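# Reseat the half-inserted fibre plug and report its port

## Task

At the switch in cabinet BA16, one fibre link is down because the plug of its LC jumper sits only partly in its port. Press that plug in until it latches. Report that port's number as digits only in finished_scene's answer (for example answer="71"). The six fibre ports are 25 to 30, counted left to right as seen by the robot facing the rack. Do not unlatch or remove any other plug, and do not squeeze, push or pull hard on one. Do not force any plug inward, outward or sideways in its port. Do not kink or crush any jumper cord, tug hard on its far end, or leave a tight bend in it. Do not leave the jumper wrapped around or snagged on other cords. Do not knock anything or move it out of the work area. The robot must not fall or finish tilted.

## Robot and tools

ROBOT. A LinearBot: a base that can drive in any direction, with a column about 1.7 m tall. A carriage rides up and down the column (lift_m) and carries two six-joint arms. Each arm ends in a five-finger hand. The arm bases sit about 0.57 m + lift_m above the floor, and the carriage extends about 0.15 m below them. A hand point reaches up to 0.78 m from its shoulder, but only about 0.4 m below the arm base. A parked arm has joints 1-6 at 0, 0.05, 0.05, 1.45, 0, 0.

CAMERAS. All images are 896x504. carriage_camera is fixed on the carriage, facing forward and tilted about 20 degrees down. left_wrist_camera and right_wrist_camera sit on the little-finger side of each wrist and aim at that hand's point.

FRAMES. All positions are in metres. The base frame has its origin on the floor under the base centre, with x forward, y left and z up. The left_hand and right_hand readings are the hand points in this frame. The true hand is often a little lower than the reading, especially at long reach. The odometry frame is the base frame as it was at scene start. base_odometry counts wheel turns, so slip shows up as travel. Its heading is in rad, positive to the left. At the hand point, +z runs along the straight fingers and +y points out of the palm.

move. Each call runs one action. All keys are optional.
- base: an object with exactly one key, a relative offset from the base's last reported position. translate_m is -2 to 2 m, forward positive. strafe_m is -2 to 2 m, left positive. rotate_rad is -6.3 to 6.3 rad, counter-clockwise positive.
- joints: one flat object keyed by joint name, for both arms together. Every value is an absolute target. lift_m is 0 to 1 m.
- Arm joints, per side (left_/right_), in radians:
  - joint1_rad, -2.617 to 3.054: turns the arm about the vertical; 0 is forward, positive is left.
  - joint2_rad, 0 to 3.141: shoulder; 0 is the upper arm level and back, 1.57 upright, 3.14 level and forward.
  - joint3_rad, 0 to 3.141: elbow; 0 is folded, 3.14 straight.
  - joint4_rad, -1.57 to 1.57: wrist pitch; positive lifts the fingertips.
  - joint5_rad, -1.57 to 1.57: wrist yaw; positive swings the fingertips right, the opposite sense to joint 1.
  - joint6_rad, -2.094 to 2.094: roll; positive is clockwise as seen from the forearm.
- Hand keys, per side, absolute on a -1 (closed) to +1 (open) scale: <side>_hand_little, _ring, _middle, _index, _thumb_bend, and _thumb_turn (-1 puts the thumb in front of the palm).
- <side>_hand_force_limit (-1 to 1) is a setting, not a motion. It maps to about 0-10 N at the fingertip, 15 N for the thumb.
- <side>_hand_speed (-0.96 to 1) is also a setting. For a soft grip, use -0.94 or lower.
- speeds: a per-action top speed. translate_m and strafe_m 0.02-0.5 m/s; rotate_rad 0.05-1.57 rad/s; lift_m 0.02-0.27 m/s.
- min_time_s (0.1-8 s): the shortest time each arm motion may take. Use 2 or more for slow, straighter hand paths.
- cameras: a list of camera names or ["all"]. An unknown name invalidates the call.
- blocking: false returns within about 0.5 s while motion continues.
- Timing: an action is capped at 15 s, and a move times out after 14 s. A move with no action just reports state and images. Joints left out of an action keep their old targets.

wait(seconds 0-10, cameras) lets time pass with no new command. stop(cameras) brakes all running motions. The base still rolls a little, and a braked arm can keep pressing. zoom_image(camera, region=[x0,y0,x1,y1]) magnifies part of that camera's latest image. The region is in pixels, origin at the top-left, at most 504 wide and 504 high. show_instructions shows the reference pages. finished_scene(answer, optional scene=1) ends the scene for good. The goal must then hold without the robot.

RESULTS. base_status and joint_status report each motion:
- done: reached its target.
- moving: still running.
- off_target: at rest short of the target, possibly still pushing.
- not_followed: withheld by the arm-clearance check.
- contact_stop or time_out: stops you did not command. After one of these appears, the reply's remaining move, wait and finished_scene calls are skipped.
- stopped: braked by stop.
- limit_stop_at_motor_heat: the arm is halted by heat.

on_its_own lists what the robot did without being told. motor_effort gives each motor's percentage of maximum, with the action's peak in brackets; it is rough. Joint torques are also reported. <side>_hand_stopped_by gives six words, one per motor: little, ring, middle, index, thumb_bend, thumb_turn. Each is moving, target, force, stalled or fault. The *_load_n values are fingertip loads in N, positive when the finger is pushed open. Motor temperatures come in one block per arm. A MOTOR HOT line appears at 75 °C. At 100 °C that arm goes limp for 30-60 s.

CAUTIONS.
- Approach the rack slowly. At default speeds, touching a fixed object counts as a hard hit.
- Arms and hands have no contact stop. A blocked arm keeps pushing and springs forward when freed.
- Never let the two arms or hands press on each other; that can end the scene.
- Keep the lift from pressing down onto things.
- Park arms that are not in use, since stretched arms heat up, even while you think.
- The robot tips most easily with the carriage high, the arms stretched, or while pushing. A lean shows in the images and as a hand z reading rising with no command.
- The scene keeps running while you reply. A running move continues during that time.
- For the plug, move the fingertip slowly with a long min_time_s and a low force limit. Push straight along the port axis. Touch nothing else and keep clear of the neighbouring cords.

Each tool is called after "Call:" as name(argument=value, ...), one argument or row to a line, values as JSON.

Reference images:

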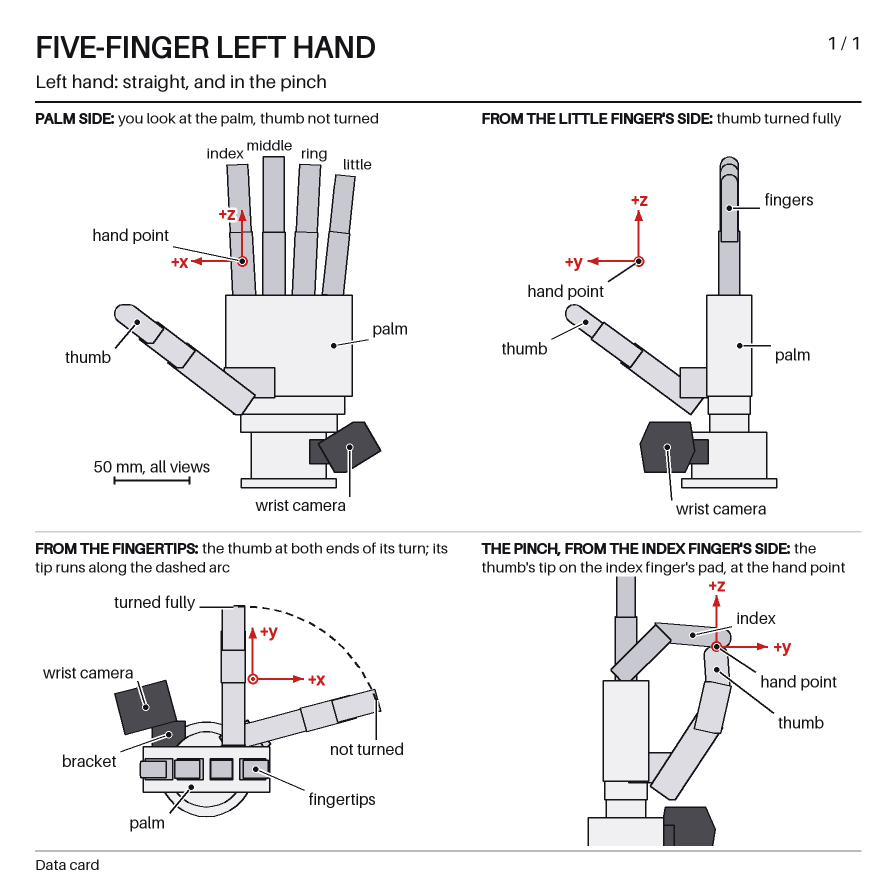

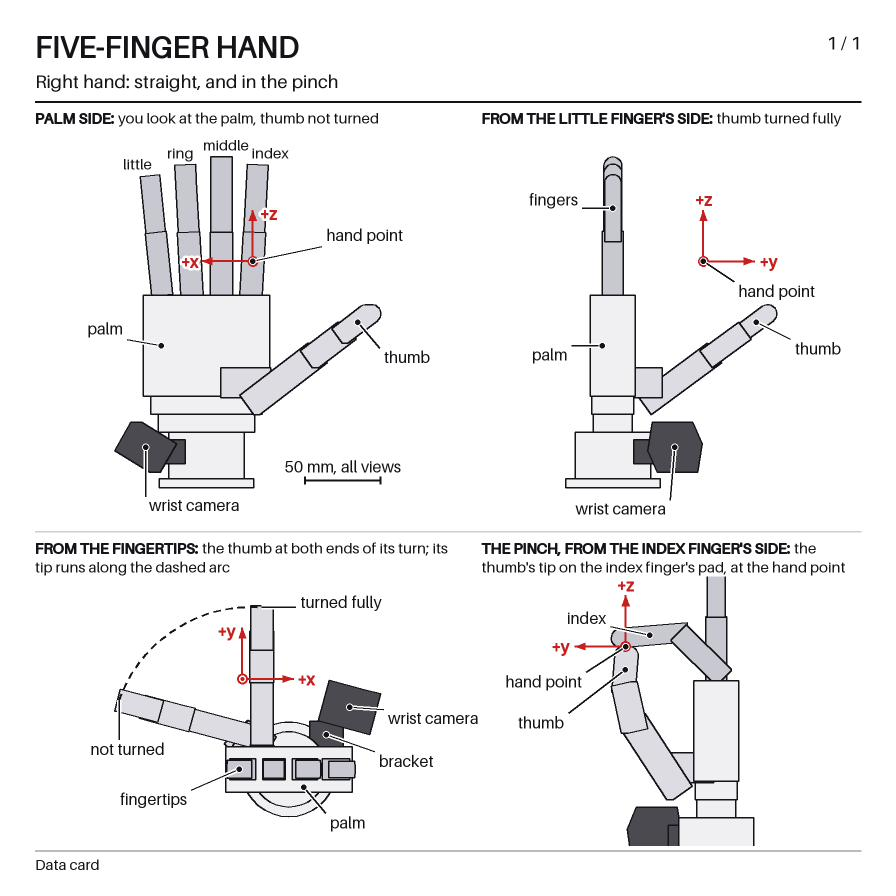

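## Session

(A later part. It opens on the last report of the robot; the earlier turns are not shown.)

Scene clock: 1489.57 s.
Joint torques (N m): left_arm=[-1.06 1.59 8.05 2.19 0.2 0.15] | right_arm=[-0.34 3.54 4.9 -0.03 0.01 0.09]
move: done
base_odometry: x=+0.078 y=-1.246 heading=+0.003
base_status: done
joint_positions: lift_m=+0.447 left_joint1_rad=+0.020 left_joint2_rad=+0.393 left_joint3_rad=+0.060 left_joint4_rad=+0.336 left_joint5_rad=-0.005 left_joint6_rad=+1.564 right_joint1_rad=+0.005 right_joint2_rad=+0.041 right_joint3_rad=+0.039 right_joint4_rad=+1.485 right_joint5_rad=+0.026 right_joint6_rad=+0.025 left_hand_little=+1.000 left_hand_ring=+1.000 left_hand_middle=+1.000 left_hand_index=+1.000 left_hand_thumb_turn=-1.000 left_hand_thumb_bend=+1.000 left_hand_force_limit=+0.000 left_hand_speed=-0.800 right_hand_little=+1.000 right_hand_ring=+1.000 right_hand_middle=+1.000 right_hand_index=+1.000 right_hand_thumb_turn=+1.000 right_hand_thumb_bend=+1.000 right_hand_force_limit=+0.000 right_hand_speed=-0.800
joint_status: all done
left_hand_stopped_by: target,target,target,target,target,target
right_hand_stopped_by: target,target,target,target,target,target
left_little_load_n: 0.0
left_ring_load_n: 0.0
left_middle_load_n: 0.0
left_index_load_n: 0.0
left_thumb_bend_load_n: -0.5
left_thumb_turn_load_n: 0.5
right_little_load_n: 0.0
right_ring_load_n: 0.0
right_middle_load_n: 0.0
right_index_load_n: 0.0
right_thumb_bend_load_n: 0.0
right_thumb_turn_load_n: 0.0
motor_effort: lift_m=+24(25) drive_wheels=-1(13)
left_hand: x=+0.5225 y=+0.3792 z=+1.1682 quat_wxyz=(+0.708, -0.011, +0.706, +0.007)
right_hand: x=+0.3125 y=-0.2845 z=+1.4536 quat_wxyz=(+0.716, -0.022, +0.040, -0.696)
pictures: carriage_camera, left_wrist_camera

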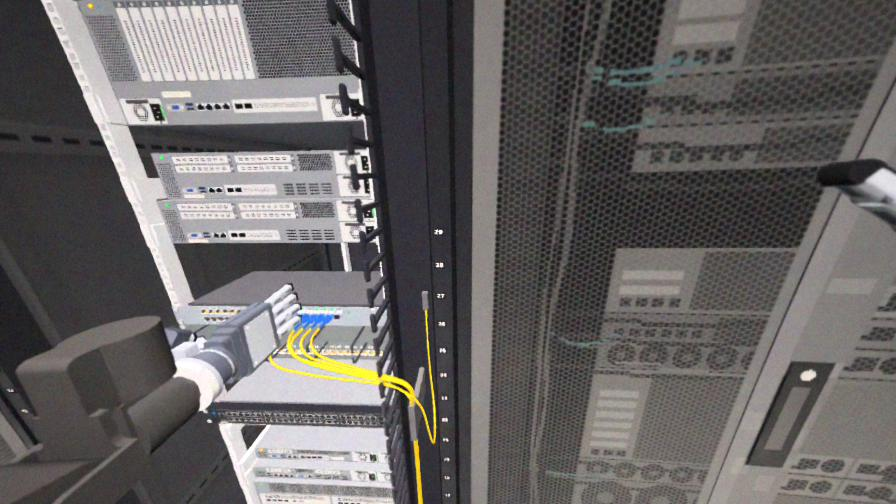

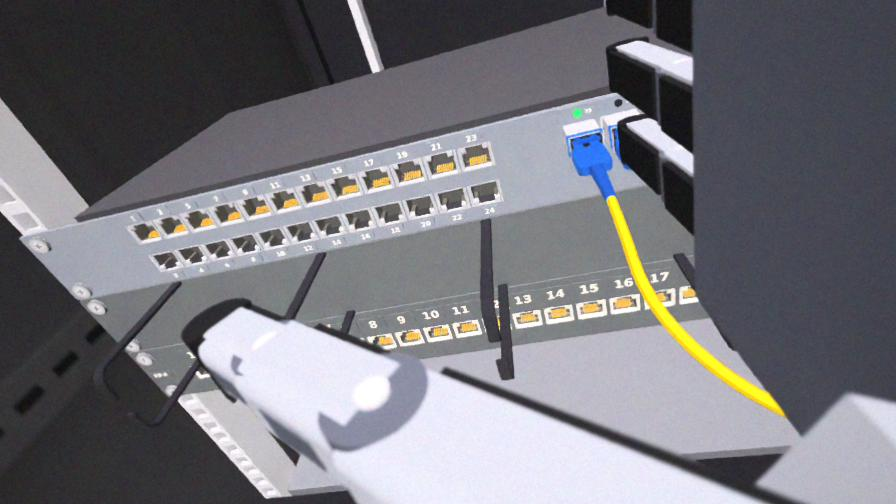

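Call:
move(
  base={"translate_m": 0.004},
  speeds={"translate_m": 0.02},
)

Call:
move(
  base={"translate_m": 0.002},
  speeds={"translate_m": 0.02},
  cameras=["left_wrist_camera", "carriage_camera"],
)

Call:
zoom_image(
  camera="left_wrist_camera",
  region=[560, 80, 700, 200],
)

Call:
zoom_image(
  camera="carriage_camera",
  region=[280, 290, 340, 340],
)

Scene clock: 1502.20 s.
Joint torques (N m): left_arm=[-1.07 1.54 8.09 2.2 0.21 0.15] | right_arm=[-0.36 3.43 4.89 -0.03 -0.02 0.02]
move: done
base_odometry: x=+0.082 y=-1.246 heading=+0.003
base_status: done
joint_positions: lift_m=+0.447 left_joint1_rad=+0.020 left_joint2_rad=+0.393 left_joint3_rad=+0.060 left_joint4_rad=+0.336 left_joint5_rad=-0.005 left_joint6_rad=+1.564 right_joint1_rad=+0.005 right_joint2_rad=+0.041 right_joint3_rad=+0.039 right_joint4_rad=+1.484 right_joint5_rad=+0.026 right_joint6_rad=+0.025 left_hand_little=+1.000 left_hand_ring=+1.000 left_hand_middle=+1.000 left_hand_index=+1.000 left_hand_thumb_turn=-1.000 left_hand_thumb_bend=+1.000 left_hand_force_limit=+0.000 left_hand_speed=-0.800 right_hand_little=+1.000 right_hand_ring=+1.000 right_hand_middle=+1.000 right_hand_index=+1.000 right_hand_thumb_turn=+1.000 right_hand_thumb_bend=+1.000 right_hand_force_limit=+0.000 right_hand_speed=-0.800
joint_status: not commanded
left_hand_stopped_by: target,target,target,target,target,target
right_hand_stopped_by: target,target,target,target,target,target
left_little_load_n: 0.0
left_ring_load_n: 0.0
left_middle_load_n: 0.0
left_index_load_n: 0.0
left_thumb_bend_load_n: 0.0
left_thumb_turn_load_n: 0.0
right_little_load_n: 0.0
right_ring_load_n: 0.0
right_middle_load_n: 0.0
right_index_load_n: 0.0
right_thumb_bend_load_n: 0.0
right_thumb_turn_load_n: 0.0
motor_effort: lift_m=+23(25) drive_wheels=+4(12)
left_hand: x=+0.5225 y=+0.3792 z=+1.1682 quat_wxyz=(+0.708, -0.011, +0.706, +0.007)
right_hand: x=+0.3127 y=-0.2845 z=+1.4535 quat_wxyz=(+0.716, -0.022, +0.041, -0.696)
pictures: none

Scene clock: 1502.93 s.
Joint torques (N m): left_arm=[-1.13 1.55 8.05 2.19 0.32 0.12] | right_arm=[-0.36 3.54 4.92 -0.05 0.02 0.1]
move: done
base_odometry: x=+0.084 y=-1.246 heading=+0.004
base_status: done
joint_positions: lift_m=+0.447 left_joint1_rad=+0.021 left_joint2_rad=+0.393 left_joint3_rad=+0.060 left_joint4_rad=+0.338 left_joint5_rad=-0.015 left_joint6_rad=+1.568 right_joint1_rad=+0.005 right_joint2_rad=+0.041 right_joint3_rad=+0.039 right_joint4_rad=+1.484 right_joint5_rad=+0.026 right_joint6_rad=+0.025 left_hand_little=+1.000 left_hand_ring=+1.000 left_hand_middle=+1.000 left_hand_index=+1.000 left_hand_thumb_turn=-1.000 left_hand_thumb_bend=+1.000 left_hand_force_limit=+0.000 left_hand_speed=-0.800 right_hand_little=+1.000 right_hand_ring=+1.000 right_hand_middle=+1.000 right_hand_index=+1.000 right_hand_thumb_turn=+1.000 right_hand_thumb_bend=+1.000 right_hand_force_limit=+0.000 right_hand_speed=-0.800
joint_status: not commanded
left_hand_stopped_by: target,target,target,target,target,target
right_hand_stopped_by: target,target,target,target,target,target
left_little_load_n: 0.0
left_ring_load_n: 0.0
left_middle_load_n: 0.0
left_index_load_n: -1.0
left_thumb_bend_load_n: 0.0
left_thumb_turn_load_n: 0.5
right_little_load_n: 0.0
right_ring_load_n: 0.0
right_middle_load_n: 0.0
right_index_load_n: 0.0
right_thumb_bend_load_n: 0.0
right_thumb_turn_load_n: 0.0
motor_effort: lift_m=+23(24) drive_wheels=+2(9)
left_hand: x=+0.5218 y=+0.3815 z=+1.1688 quat_wxyz=(+0.709, -0.014, +0.705, +0.012)
right_hand: x=+0.3126 y=-0.2845 z=+1.4536 quat_wxyz=(+0.716, -0.022, +0.041, -0.696)
pictures: carriage_camera, left_wrist_camera

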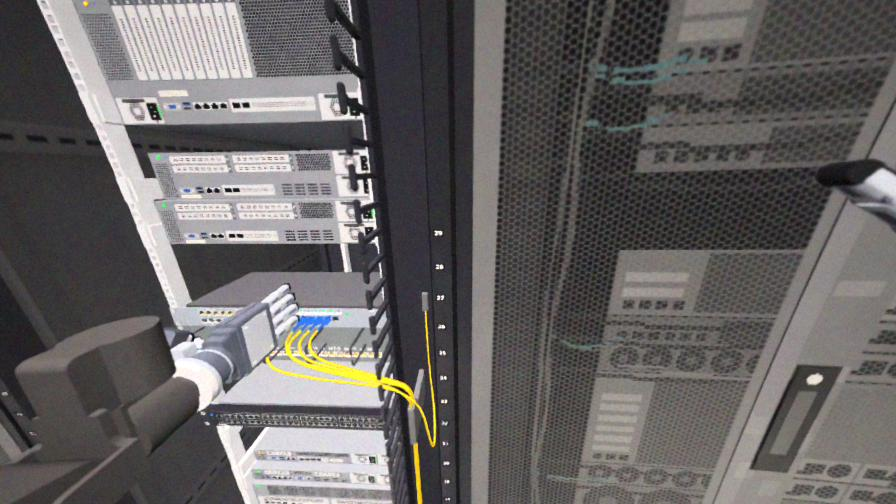

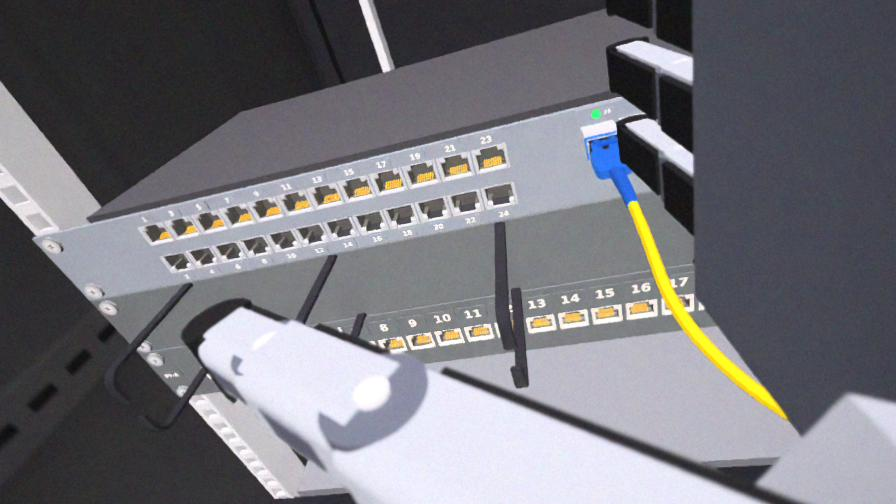

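Scaled by 3.600 from the camera's image (finer frame: 1280x720).

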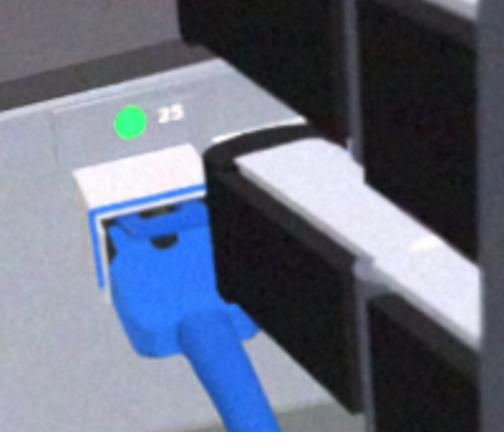

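Scaled by 8.400 from the camera's image (finer frame: 1280x720).

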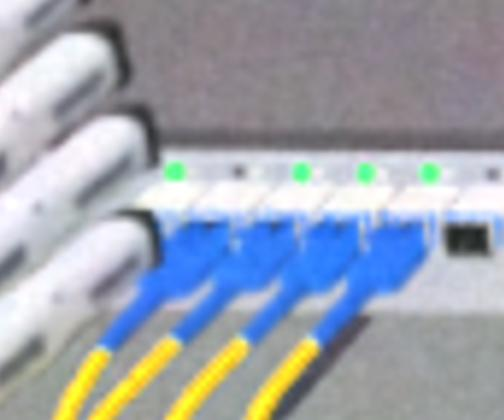

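Call:
move(
  base={"translate_m": -0.012},
  speeds={"translate_m": 0.03},
)

Call:
move(
  base={"strafe_m": -0.008},
  joints={"left_joint1_rad": -0.01, "left_joint5_rad": 0.02, "lift_m": 0.462},
  speeds={"strafe_m": 0.03, "lift_m": 0.05},
  min_time_s=1,
)

Call:
move(
  joints={"left_joint1_rad": 0.0, "left_joint2_rad": 0.4, "left_joint3_rad": 0.06, "left_joint4_rad": 0.34, "left_joint5_rad": 0.0, "left_joint6_rad": 1.57},
  min_time_s=1,
  cameras=["left_wrist_camera", "carriage_camera"],
)

Call:
zoom_image(
  camera="left_wrist_camera",
  region=[530, 100, 670, 220],
)

Call:
zoom_image(
  camera="carriage_camera",
  region=[280, 290, 340, 340],
)

Scene clock: 1575.97 s.
Joint torques (N m): left_arm=[-1.16 1.51 8.06 2.17 0.24 0.11] | right_arm=[-0.25 3.6 4.82 -0.02 0.03 0.01]
move: done
base_odometry: x=+0.072 y=-1.246 heading=+0.004
base_status: done
joint_positions: lift_m=+0.447 left_joint1_rad=+0.021 left_joint2_rad=+0.393 left_joint3_rad=+0.060 left_joint4_rad=+0.338 left_joint5_rad=-0.008 left_joint6_rad=+1.568 right_joint1_rad=+0.005 right_joint2_rad=+0.041 right_joint3_rad=+0.039 right_joint4_rad=+1.484 right_joint5_rad=+0.026 right_joint6_rad=+0.025 left_hand_little=+1.000 left_hand_ring=+1.000 left_hand_middle=+1.000 left_hand_index=+1.000 left_hand_thumb_turn=-1.000 left_hand_thumb_bend=+1.000 left_hand_force_limit=+0.000 left_hand_speed=-0.800 right_hand_little=+1.000 right_hand_ring=+1.000 right_hand_middle=+1.000 right_hand_index=+1.000 right_hand_thumb_turn=+1.000 right_hand_thumb_bend=+1.000 right_hand_force_limit=+0.000 right_hand_speed=-0.800
joint_status: not commanded
left_hand_stopped_by: target,target,target,target,target,target
right_hand_stopped_by: target,target,target,target,target,target
left_little_load_n: 0.0
left_ring_load_n: 0.0
left_middle_load_n: 0.0
left_index_load_n: 0.0
left_thumb_bend_load_n: 0.0
left_thumb_turn_load_n: 0.5
right_little_load_n: 0.0
right_ring_load_n: 0.0
right_middle_load_n: 0.0
right_index_load_n: 0.0
right_thumb_bend_load_n: 0.0
right_thumb_turn_load_n: 0.0
motor_effort: lift_m=+24(24) drive_wheels=-2(11)
left_hand: x=+0.5224 y=+0.3800 z=+1.1688 quat_wxyz=(+0.709, -0.011, +0.705, +0.009)
right_hand: x=+0.3126 y=-0.2845 z=+1.4536 quat_wxyz=(+0.716, -0.022, +0.041, -0.696)
pictures: none

Scene clock: 1577.27 s.
Joint torques (N m): left_arm=[-1.01 1.4 8.1 2.17 0.22 0.11] | right_arm=[-0.29 3.4 4.93 -0.01 0 0.08]
move: done
base_odometry: x=+0.072 y=-1.254 heading=+0.004
base_status: done
joint_positions: lift_m=+0.462 left_joint1_rad=-0.001 left_joint2_rad=+0.395 left_joint3_rad=+0.060 left_joint4_rad=+0.337 left_joint5_rad=+0.013 left_joint6_rad=+1.568 right_joint1_rad=+0.005 right_joint2_rad=+0.041 right_joint3_rad=+0.039 right_joint4_rad=+1.484 right_joint5_rad=+0.026 right_joint6_rad=+0.025 left_hand_little=+1.000 left_hand_ring=+1.000 left_hand_middle=+1.000 left_hand_index=+1.000 left_hand_thumb_turn=-1.000 left_hand_thumb_bend=+1.000 left_hand_force_limit=+0.000 left_hand_speed=-0.800 right_hand_little=+1.000 right_hand_ring=+1.000 right_hand_middle=+1.000 right_hand_index=+1.000 right_hand_thumb_turn=+1.000 right_hand_thumb_bend=+1.000 right_hand_force_limit=+0.000 right_hand_speed=-0.800
joint_status: all done
left_hand_stopped_by: target,target,target,target,target,target
right_hand_stopped_by: target,target,target,target,target,target
left_little_load_n: 0.0
left_ring_load_n: 0.0
left_middle_load_n: 0.0
left_index_load_n: 0.0
left_thumb_bend_load_n: 0.0
left_thumb_turn_load_n: 0.5
right_little_load_n: 0.0
right_ring_load_n: 0.0
right_middle_load_n: 0.0
right_index_load_n: 0.0
right_thumb_bend_load_n: 0.0
right_thumb_turn_load_n: 0.0
motor_effort: lift_m=+26(31) drive_wheels=+7(10)
left_hand: x=+0.5250 y=+0.3696 z=+1.1834 quat_wxyz=(+0.708, +0.004, +0.706, -0.006)
right_hand: x=+0.3126 y=-0.2846 z=+1.4687 quat_wxyz=(+0.716, -0.022, +0.041, -0.696)
pictures: none

Scene clock: 1578.57 s.
Joint torques (N m): left_arm=[-0.24 1.4 7.99 2.17 0.06 0.12] | right_arm=[-0.43 3.67 4.9 -0.03 0.01 0.06]
move: done
base_odometry: x=+0.072 y=-1.254 heading=+0.004
base_status: not commanded
joint_positions: lift_m=+0.462 left_joint1_rad=-0.001 left_joint2_rad=+0.395 left_joint3_rad=+0.060 left_joint4_rad=+0.337 left_joint5_rad=+0.008 left_joint6_rad=+1.568 right_joint1_rad=+0.005 right_joint2_rad=+0.041 right_joint3_rad=+0.039 right_joint4_rad=+1.484 right_joint5_rad=+0.026 right_joint6_rad=+0.025 left_hand_little=+1.000 left_hand_ring=+1.000 left_hand_middle=+1.000 left_hand_index=+1.000 left_hand_thumb_turn=-1.000 left_hand_thumb_bend=+1.000 left_hand_force_limit=+0.000 left_hand_speed=-0.800 right_hand_little=+1.000 right_hand_ring=+1.000 right_hand_middle=+1.000 right_hand_index=+1.000 right_hand_thumb_turn=+1.000 right_hand_thumb_bend=+1.000 right_hand_force_limit=+0.000 right_hand_speed=-0.800
joint_status: all done
left_hand_stopped_by: target,target,target,target,target,target
right_hand_stopped_by: target,target,target,target,target,target
left_little_load_n: 0.0
left_ring_load_n: 0.0
left_middle_load_n: 0.0
left_index_load_n: 0.0
left_thumb_bend_load_n: 0.0
left_thumb_turn_load_n: 0.5
right_little_load_n: 0.0
right_ring_load_n: 0.0
right_middle_load_n: 0.0
right_index_load_n: 0.0
right_thumb_bend_load_n: 0.0
right_thumb_turn_load_n: 0.5
motor_effort: lift_m=+27(28) drive_wheels=+6(8)
left_hand: x=+0.5248 y=+0.3706 z=+1.1834 quat_wxyz=(+0.708, +0.002, +0.706, -0.004)
right_hand: x=+0.3126 y=-0.2846 z=+1.4687 quat_wxyz=(+0.716, -0.022, +0.041, -0.696)
pictures: carriage_camera, left_wrist_camera

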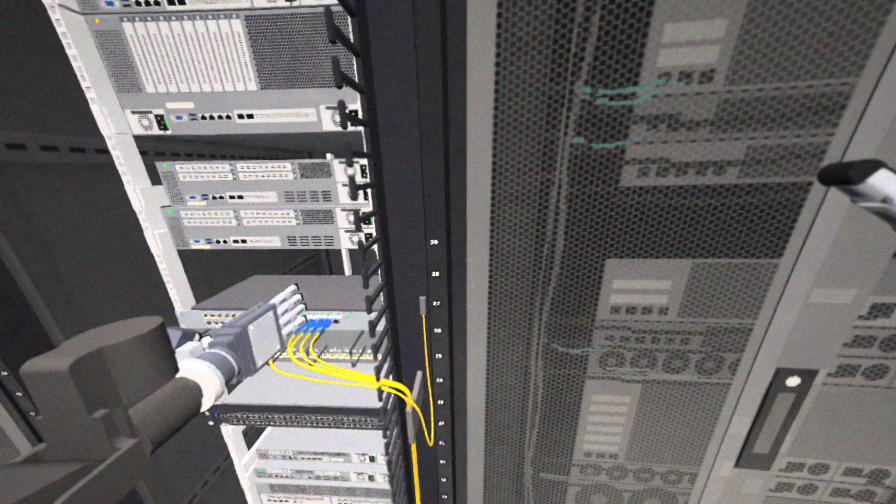

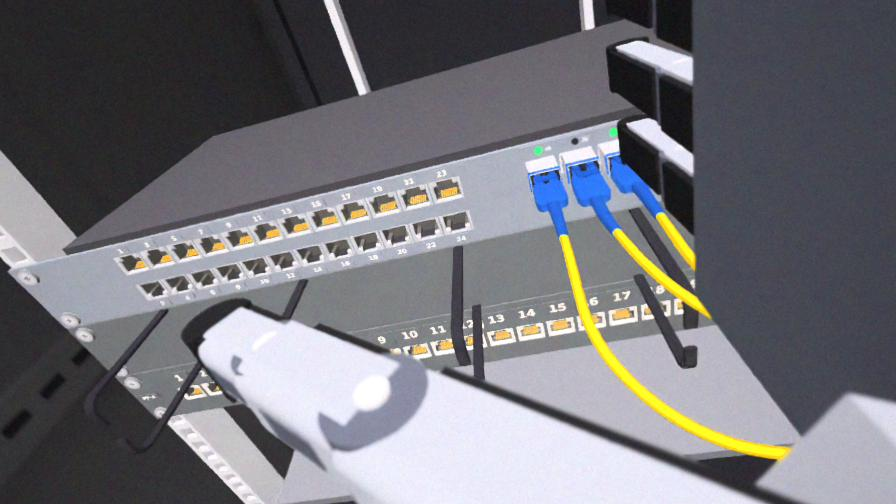

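Scaled by 3.600 from the camera's image (finer frame: 1280x720).

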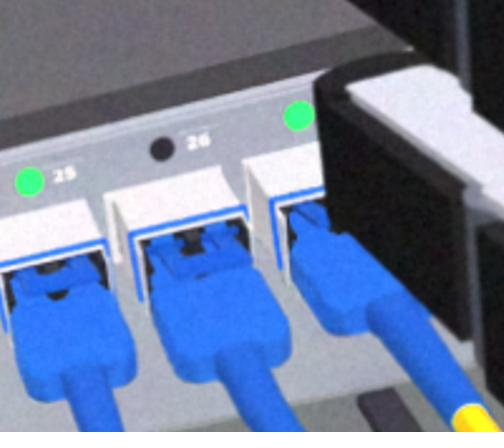

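Scaled by 8.400 from the camera's image (finer frame: 1280x720).

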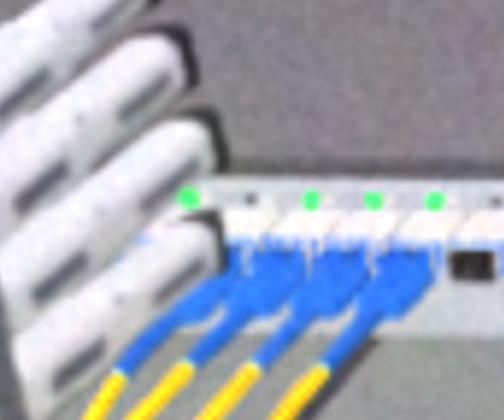

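Call:
zoom_image(
  camera="left_wrist_camera",
  region=[565, 140, 645, 230],
)

Scaled by 5.600 from the camera's image (finer frame: 1280x720).

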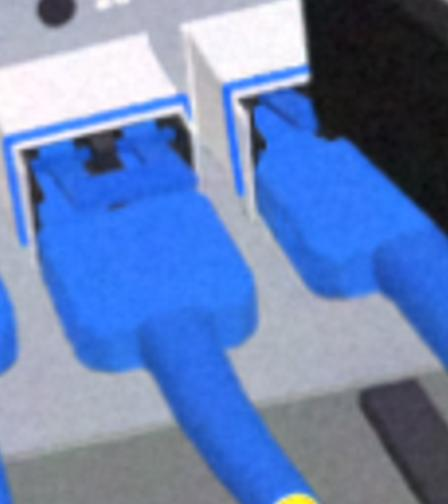

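Call:
move(
  base={"strafe_m": 0.009},
  joints={"left_joint1_rad": 0.03, "left_joint5_rad": -0.02},
  speeds={"strafe_m": 0.03},
  min_time_s=1,
)

Call:
move(
  joints={"left_joint1_rad": 0.0, "left_joint2_rad": 0.41, "left_joint5_rad": 0.005, "left_joint6_rad": 1.565},
  min_time_s=1,
  cameras=["left_wrist_camera", "carriage_camera"],
)

Call:
zoom_image(
  camera="left_wrist_camera",
  region=[545, 110, 675, 220],
)

Call:
zoom_image(
  camera="carriage_camera",
  region=[280, 290, 340, 340],
)

Scene clock: 1880.80 s.
Joint torques (N m): left_arm=[0.44 1.4 8.08 2.16 0.06 0.11] | right_arm=[-0.32 3.54 4.93 -0.05 -0.01 0.08]
move: done
base_odometry: x=+0.072 y=-1.245 heading=+0.004
base_status: done
joint_positions: lift_m=+0.462 left_joint1_rad=+0.020 left_joint2_rad=+0.395 left_joint3_rad=+0.060 left_joint4_rad=+0.337 left_joint5_rad=-0.013 left_joint6_rad=+1.568 right_joint1_rad=+0.004 right_joint2_rad=+0.041 right_joint3_rad=+0.039 right_joint4_rad=+1.485 right_joint5_rad=+0.026 right_joint6_rad=+0.025 left_hand_little=+1.000 left_hand_ring=+1.000 left_hand_middle=+1.000 left_hand_index=+1.000 left_hand_thumb_turn=-1.000 left_hand_thumb_bend=+1.000 left_hand_force_limit=+0.000 left_hand_speed=-0.800 right_hand_little=+1.000 right_hand_ring=+1.000 right_hand_middle=+1.000 right_hand_index=+1.000 right_hand_thumb_turn=+1.000 right_hand_thumb_bend=+1.000 right_hand_force_limit=+0.000 right_hand_speed=-0.800
joint_status: all done
left_hand_stopped_by: target,target,target,target,target,target
right_hand_stopped_by: target,target,target,target,target,target
left_little_load_n: 0.0
left_ring_load_n: 0.0
left_middle_load_n: 0.0
left_index_load_n: 0.0
left_thumb_bend_load_n: 0.0
left_thumb_turn_load_n: 0.5
right_little_load_n: 0.0
right_ring_load_n: 0.0
right_middle_load_n: 0.0
right_index_load_n: 0.0
right_thumb_bend_load_n: 0.0
right_thumb_turn_load_n: 0.0
motor_effort: lift_m=+26(28) drive_wheels=-5(11)
left_hand: x=+0.5221 y=+0.3808 z=+1.1833 quat_wxyz=(+0.708, -0.013, +0.706, +0.011)
right_hand: x=+0.3125 y=-0.2845 z=+1.4688 quat_wxyz=(+0.716, -0.022, +0.040, -0.696)
pictures: none

Scene clock: 1882.10 s.
Joint torques (N m): left_arm=[-1.01 1.72 8.06 2.19 0.24 0.07] | right_arm=[-0.32 3.45 4.98 -0.02 0.02 0.01]
move: done
base_odometry: x=+0.072 y=-1.245 heading=+0.004
base_status: not commanded
joint_positions: lift_m=+0.462 left_joint1_rad=+0.009 left_joint2_rad=+0.401 left_joint3_rad=+0.060 left_joint4_rad=+0.337 left_joint5_rad=-0.003 left_joint6_rad=+1.568 right_joint1_rad=+0.004 right_joint2_rad=+0.041 right_joint3_rad=+0.039 right_joint4_rad=+1.485 right_joint5_rad=+0.026 right_joint6_rad=+0.025 left_hand_little=+1.000 left_hand_ring=+1.000 left_hand_middle=+1.000 left_hand_index=+1.000 left_hand_thumb_turn=-1.000 left_hand_thumb_bend=+1.000 left_hand_force_limit=+0.000 left_hand_speed=-0.800 right_hand_little=+1.000 right_hand_ring=+1.000 right_hand_middle=+1.000 right_hand_index=+1.000 right_hand_thumb_turn=+1.000 right_hand_thumb_bend=+1.000 right_hand_force_limit=+0.000 right_hand_speed=-0.800
joint_status: all done
left_hand_stopped_by: target,target,target,target,target,target
right_hand_stopped_by: target,target,target,target,target,target
left_little_load_n: 0.0
left_ring_load_n: 0.0
left_middle_load_n: 0.0
left_index_load_n: 0.0
left_thumb_bend_load_n: 0.0
left_thumb_turn_load_n: 0.5
right_little_load_n: -0.5
right_ring_load_n: 0.0
right_middle_load_n: 0.0
right_index_load_n: 0.0
right_thumb_bend_load_n: 0.0
right_thumb_turn_load_n: 0.0
motor_effort: lift_m=+25(29) drive_wheels=-4(6)
left_hand: x=+0.5238 y=+0.3756 z=+1.1815 quat_wxyz=(+0.706, -0.005, +0.708, +0.003)
right_hand: x=+0.3125 y=-0.2845 z=+1.4688 quat_wxyz=(+0.716, -0.022, +0.040, -0.696)
pictures: carriage_camera, left_wrist_camera

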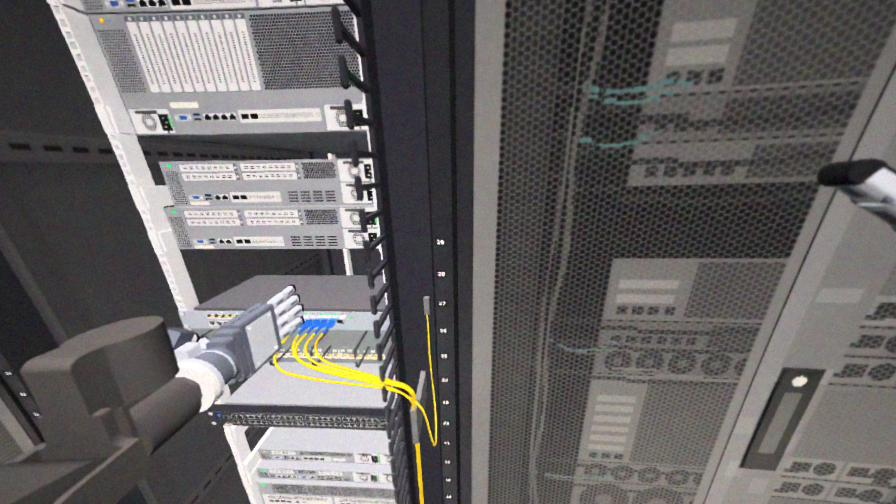

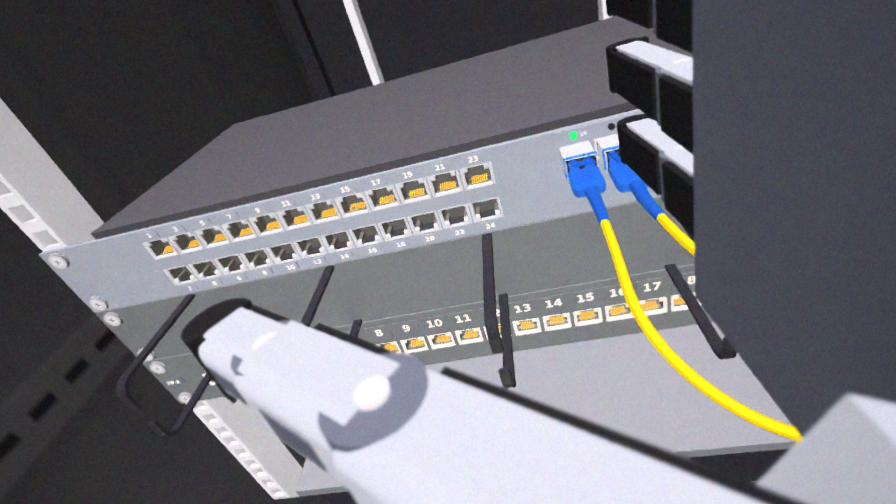

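Scaled by 3.877 from the camera's image (finer frame: 1280x720).

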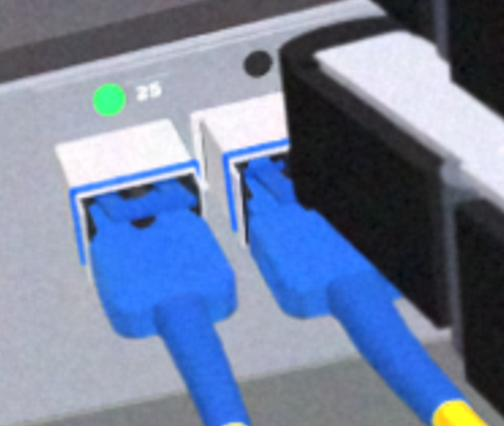

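Scaled by 8.400 from the camera's image (finer frame: 1280x720).

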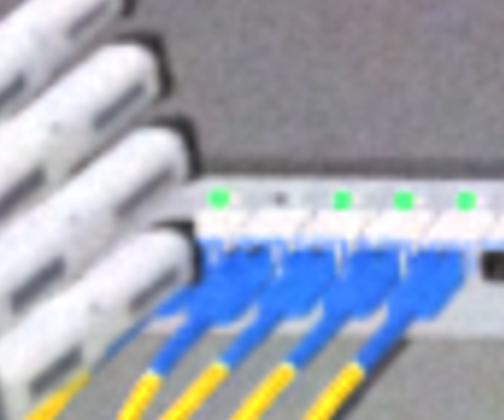

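Call:
move(
  base={"strafe_m": -0.0015},
  joints={"lift_m": 0.452},
  speeds={"strafe_m": 0.02, "lift_m": 0.03},
)

Call:
move(
  base={"translate_m": 0.006},
  joints={"lift_m": 0.4485},
  speeds={"translate_m": 0.02, "lift_m": 0.02},
)

Call:
move(
  base={"translate_m": 0.003},
  speeds={"translate_m": 0.02},
  cameras=["left_wrist_camera", "carriage_camera"],
)

Call:
zoom_image(
  camera="left_wrist_camera",
  region=[545, 90, 675, 200],
)

Call:
zoom_image(
  camera="carriage_camera",
  region=[280, 290, 340, 340],
)

Scene clock: 1897.30 s.
Joint torques (N m): left_arm=[-0.98 1.4 8.06 2.21 0.19 0.07] | right_arm=[-0.31 3.43 4.79 -0.03 -0.01 0.03]
move: done
base_odometry: x=+0.072 y=-1.246 heading=+0.004
base_status: done
joint_positions: lift_m=+0.452 left_joint1_rad=+0.009 left_joint2_rad=+0.405 left_joint3_rad=+0.060 left_joint4_rad=+0.334 left_joint5_rad=+0.001 left_joint6_rad=+1.568 right_joint1_rad=+0.005 right_joint2_rad=+0.041 right_joint3_rad=+0.039 right_joint4_rad=+1.485 right_joint5_rad=+0.026 right_joint6_rad=+0.025 left_hand_little=+1.000 left_hand_ring=+1.000 left_hand_middle=+1.000 left_hand_index=+1.000 left_hand_thumb_turn=-1.000 left_hand_thumb_bend=+1.000 left_hand_force_limit=+0.000 left_hand_speed=-0.800 right_hand_little=+1.000 right_hand_ring=+1.000 right_hand_middle=+1.000 right_hand_index=+1.000 right_hand_thumb_turn=+1.000 right_hand_thumb_bend=+1.000 right_hand_force_limit=+0.000 right_hand_speed=-0.800
joint_status: all done
left_hand_stopped_by: target,target,target,target,target,target
right_hand_stopped_by: target,target,target,target,target,target
left_little_load_n: 0.5
left_ring_load_n: 0.0
left_middle_load_n: 0.0
left_index_load_n: -0.5
left_thumb_bend_load_n: 0.0
left_thumb_turn_load_n: 0.5
right_little_load_n: 0.0
right_ring_load_n: 0.0
right_middle_load_n: 0.0
right_index_load_n: 0.0
right_thumb_bend_load_n: 0.0
right_thumb_turn_load_n: 0.0
motor_effort: lift_m=+23(25) drive_wheels=-1(6)
left_hand: x=+0.5241 y=+0.3748 z=+1.1702 quat_wxyz=(+0.704, -0.004, +0.711, +0.002)
right_hand: x=+0.3125 y=-0.2845 z=+1.4590 quat_wxyz=(+0.716, -0.022, +0.040, -0.696)
pictures: none

Scene clock: 1898.13 s.
Joint torques (N m): left_arm=[-1.01 1.43 8.06 2.14 0.19 0.07] | right_arm=[-0.27 3.63 4.94 0.03 -0.01 0.02]
move: done
base_odometry: x=+0.078 y=-1.246 heading=+0.003
base_status: done
joint_positions: lift_m=+0.449 left_joint1_rad=+0.009 left_joint2_rad=+0.405 left_joint3_rad=+0.060 left_joint4_rad=+0.342 left_joint5_rad=+0.001 left_joint6_rad=+1.568 right_joint1_rad=+0.005 right_joint2_rad=+0.041 right_joint3_rad=+0.039 right_joint4_rad=+1.483 right_joint5_rad=+0.026 right_joint6_rad=+0.025 left_hand_little=+1.000 left_hand_ring=+1.000 left_hand_middle=+1.000 left_hand_index=+1.000 left_hand_thumb_turn=-1.000 left_hand_thumb_bend=+1.000 left_hand_force_limit=+0.000 left_hand_speed=-0.800 right_hand_little=+1.000 right_hand_ring=+1.000 right_hand_middle=+1.000 right_hand_index=+1.000 right_hand_thumb_turn=+1.000 right_hand_thumb_bend=+1.000 right_hand_force_limit=+0.000 right_hand_speed=-0.800
joint_status: all done
left_hand_stopped_by: target,target,target,target,target,target
right_hand_stopped_by: target,target,target,target,target,target
left_little_load_n: 0.0
left_ring_load_n: 0.0
left_middle_load_n: 0.0
left_index_load_n: 0.0
left_thumb_bend_load_n: 0.0
left_thumb_turn_load_n: 0.5
right_little_load_n: 0.0
right_ring_load_n: 0.0
right_middle_load_n: 0.0
right_index_load_n: 0.0
right_thumb_bend_load_n: 0.0
right_thumb_turn_load_n: 0.0
motor_effort: lift_m=+24(25) drive_wheels=+2(15)
left_hand: x=+0.5244 y=+0.3748 z=+1.1688 quat_wxyz=(+0.706, -0.004, +0.708, +0.002)
right_hand: x=+0.3129 y=-0.2845 z=+1.4555 quat_wxyz=(+0.716, -0.022, +0.041, -0.696)
pictures: none

Scene clock: 1898.83 s.
Joint torques (N m): left_arm=[-0.96 1.37 8.06 2.12 0.19 0.07] | right_arm=[-0.34 3.59 4.94 0.03 0.05 0.04]
move: done
base_odometry: x=+0.081 y=-1.247 heading=+0.003
base_status: done
joint_positions: lift_m=+0.449 left_joint1_rad=+0.009 left_joint2_rad=+0.405 left_joint3_rad=+0.060 left_joint4_rad=+0.342 left_joint5_rad=+0.001 left_joint6_rad=+1.568 right_joint1_rad=+0.005 right_joint2_rad=+0.041 right_joint3_rad=+0.039 right_joint4_rad=+1.484 right_joint5_rad=+0.026 right_joint6_rad=+0.025 left_hand_little=+1.000 left_hand_ring=+1.000 left_hand_middle=+1.000 left_hand_index=+1.000 left_hand_thumb_turn=-1.000 left_hand_thumb_bend=+1.000 left_hand_force_limit=+0.000 left_hand_speed=-0.800 right_hand_little=+1.000 right_hand_ring=+1.000 right_hand_middle=+1.000 right_hand_index=+1.000 right_hand_thumb_turn=+1.000 right_hand_thumb_bend=+1.000 right_hand_force_limit=+0.000 right_hand_speed=-0.800
joint_status: not commanded
left_hand_stopped_by: target,target,target,target,target,target
right_hand_stopped_by: target,target,target,target,target,target
left_little_load_n: 0.0
left_ring_load_n: 0.0
left_middle_load_n: 0.0
left_index_load_n: 0.0
left_thumb_bend_load_n: 0.0
left_thumb_turn_load_n: 0.5
right_little_load_n: 0.0
right_ring_load_n: 0.0
right_middle_load_n: 0.0
right_index_load_n: 0.0
right_thumb_bend_load_n: 0.0
right_thumb_turn_load_n: 0.0
motor_effort: lift_m=+22(25) drive_wheels=+5(12)
left_hand: x=+0.5244 y=+0.3748 z=+1.1688 quat_wxyz=(+0.706, -0.004, +0.708, +0.002)
right_hand: x=+0.3126 y=-0.2845 z=+1.4555 quat_wxyz=(+0.716, -0.022, +0.041, -0.696)
pictures: carriage_camera, left_wrist_camera

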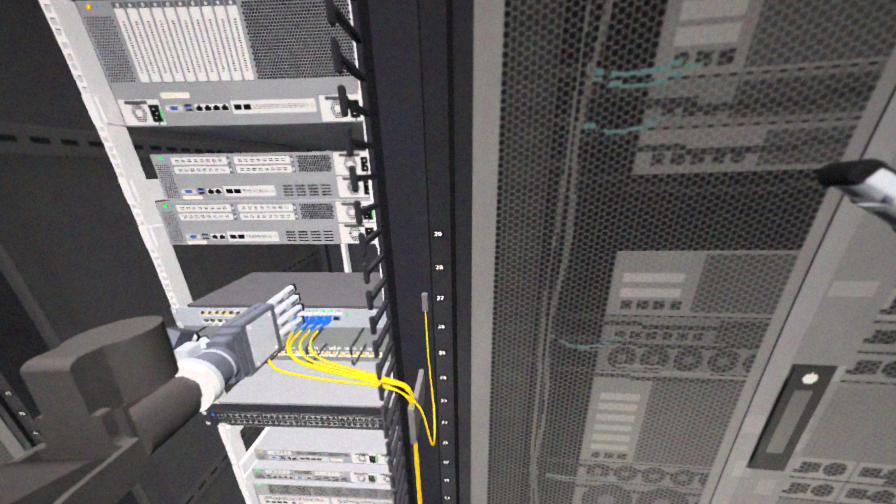

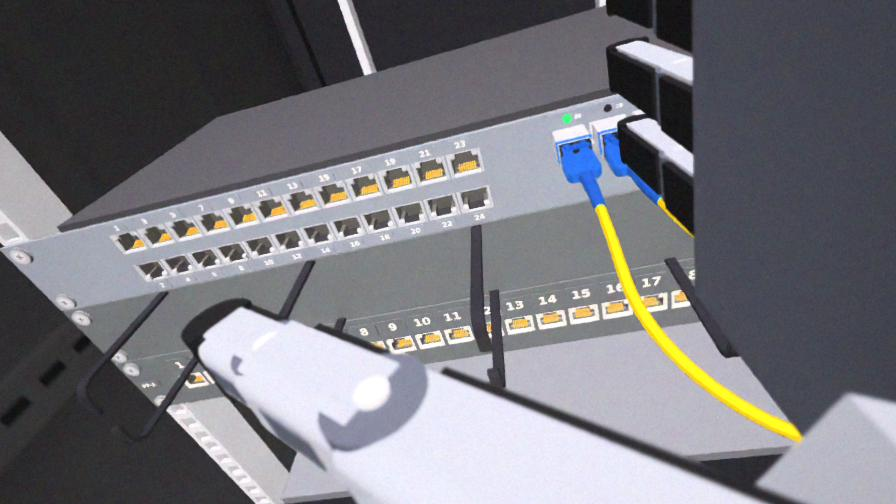

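Scaled by 3.877 from the camera's image (finer frame: 1280x720).

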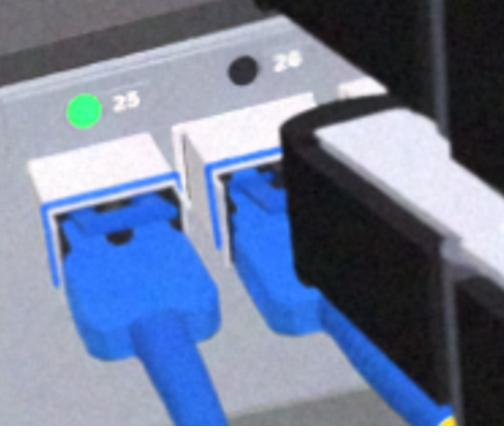

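Scaled by 8.400 from the camera's image (finer frame: 1280x720).

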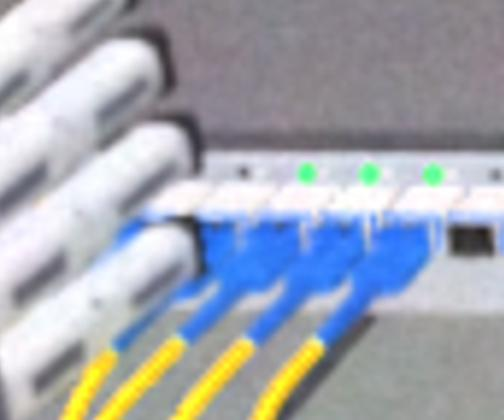

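Call:
move(
  base={"translate_m": 0.002},
  speeds={"translate_m": 0.02},
)

Call:
move(
  base={"translate_m": 0.002},
  speeds={"translate_m": 0.02},
  cameras=["left_wrist_camera"],
)

Call:
zoom_image(
  camera="left_wrist_camera",
  region=[545, 90, 675, 200],
)

Scene clock: 1910.40 s.
Joint torques (N m): left_arm=[-0.64 1.58 8.1 2.14 0.06 0.09] | right_arm=[-0.31 3.54 4.88 0.01 -0.05 0.04]
move: done
base_odometry: x=+0.083 y=-1.247 heading=+0.003
base_status: done
joint_positions: lift_m=+0.449 left_joint1_rad=+0.005 left_joint2_rad=+0.402 left_joint3_rad=+0.060 left_joint4_rad=+0.341 left_joint5_rad=+0.013 left_joint6_rad=+1.567 right_joint1_rad=+0.005 right_joint2_rad=+0.041 right_joint3_rad=+0.039 right_joint4_rad=+1.483 right_joint5_rad=+0.026 right_joint6_rad=+0.025 left_hand_little=+1.000 left_hand_ring=+1.000 left_hand_middle=+1.000 left_hand_index=+1.000 left_hand_thumb_turn=-1.000 left_hand_thumb_bend=+1.000 left_hand_force_limit=+0.000 left_hand_speed=-0.800 right_hand_little=+1.000 right_hand_ring=+1.000 right_hand_middle=+1.000 right_hand_index=+1.000 right_hand_thumb_turn=+1.000 right_hand_thumb_bend=+1.000 right_hand_force_limit=+0.000 right_hand_speed=-0.800
joint_status: not commanded
left_hand_stopped_by: target,target,target,target,target,target
right_hand_stopped_by: target,target,target,target,target,target
left_little_load_n: 0.0
left_ring_load_n: 0.0
left_middle_load_n: 0.0
left_index_load_n: 0.0
left_thumb_bend_load_n: 0.0
left_thumb_turn_load_n: 0.5
right_little_load_n: 0.0
right_ring_load_n: 0.0
right_middle_load_n: 0.0
right_index_load_n: 0.0
right_thumb_bend_load_n: 0.0
right_thumb_turn_load_n: 0.0
motor_effort: lift_m=+24(25) drive_wheels=+3(9)
left_hand: x=+0.5252 y=+0.3712 z=+1.1690 quat_wxyz=(+0.707, +0.001, +0.708, -0.004)
right_hand: x=+0.3129 y=-0.2845 z=+1.4555 quat_wxyz=(+0.716, -0.022, +0.041, -0.696)
pictures: none

Scene clock: 1911.10 s.
Joint torques (N m): left_arm=[-0.66 1.61 8.03 2.15 0.07 0.08] | right_arm=[-0.27 3.38 4.89 -0.05 0.05 0.07]
move: done
base_odometry: x=+0.085 y=-1.247 heading=+0.003
base_status: done
joint_positions: lift_m=+0.449 left_joint1_rad=+0.005 left_joint2_rad=+0.402 left_joint3_rad=+0.060 left_joint4_rad=+0.341 left_joint5_rad=+0.012 left_joint6_rad=+1.567 right_joint1_rad=+0.005 right_joint2_rad=+0.041 right_joint3_rad=+0.039 right_joint4_rad=+1.484 right_joint5_rad=+0.026 right_joint6_rad=+0.025 left_hand_little=+1.000 left_hand_ring=+1.000 left_hand_middle=+1.000 left_hand_index=+1.000 left_hand_thumb_turn=-1.000 left_hand_thumb_bend=+1.000 left_hand_force_limit=+0.000 left_hand_speed=-0.800 right_hand_little=+1.000 right_hand_ring=+1.000 right_hand_middle=+1.000 right_hand_index=+1.000 right_hand_thumb_turn=+1.000 right_hand_thumb_bend=+1.000 right_hand_force_limit=+0.000 right_hand_speed=-0.800
joint_status: not commanded
left_hand_stopped_by: target,target,target,target,target,target
right_hand_stopped_by: target,target,target,target,target,target
left_little_load_n: 0.0
left_ring_load_n: 0.0
left_middle_load_n: 0.0
left_index_load_n: 0.0
left_thumb_bend_load_n: 0.0
left_thumb_turn_load_n: 0.0
right_little_load_n: 0.0
right_ring_load_n: 0.0
right_middle_load_n: 0.0
right_index_load_n: 0.0
right_thumb_bend_load_n: 0.0
right_thumb_turn_load_n: 0.0
motor_effort: lift_m=+23(25) drive_wheels=+2(13)
left_hand: x=+0.5252 y=+0.3713 z=+1.1690 quat_wxyz=(+0.707, +0.001, +0.708, -0.004)
right_hand: x=+0.3128 y=-0.2845 z=+1.4555 quat_wxyz=(+0.716, -0.022, +0.041, -0.696)

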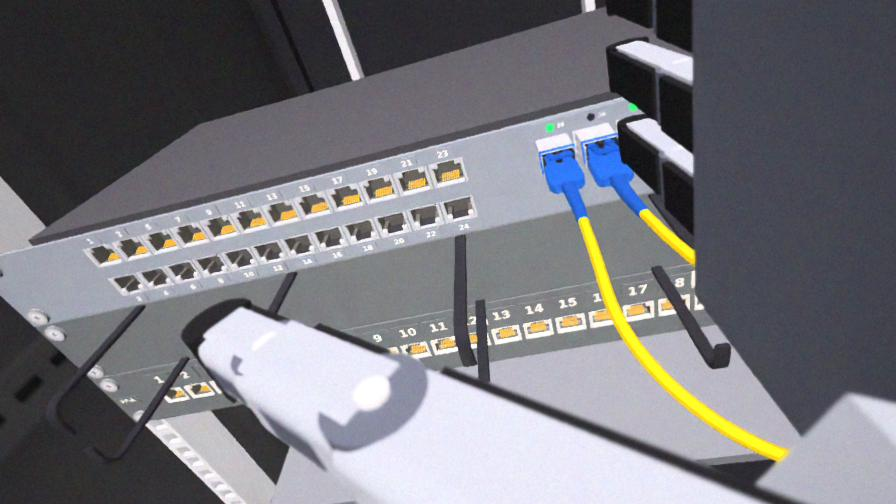

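Scaled by 3.877 from the camera's image (finer frame: 1280x720).

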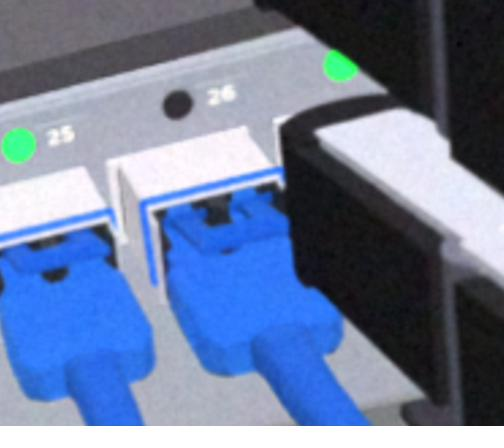

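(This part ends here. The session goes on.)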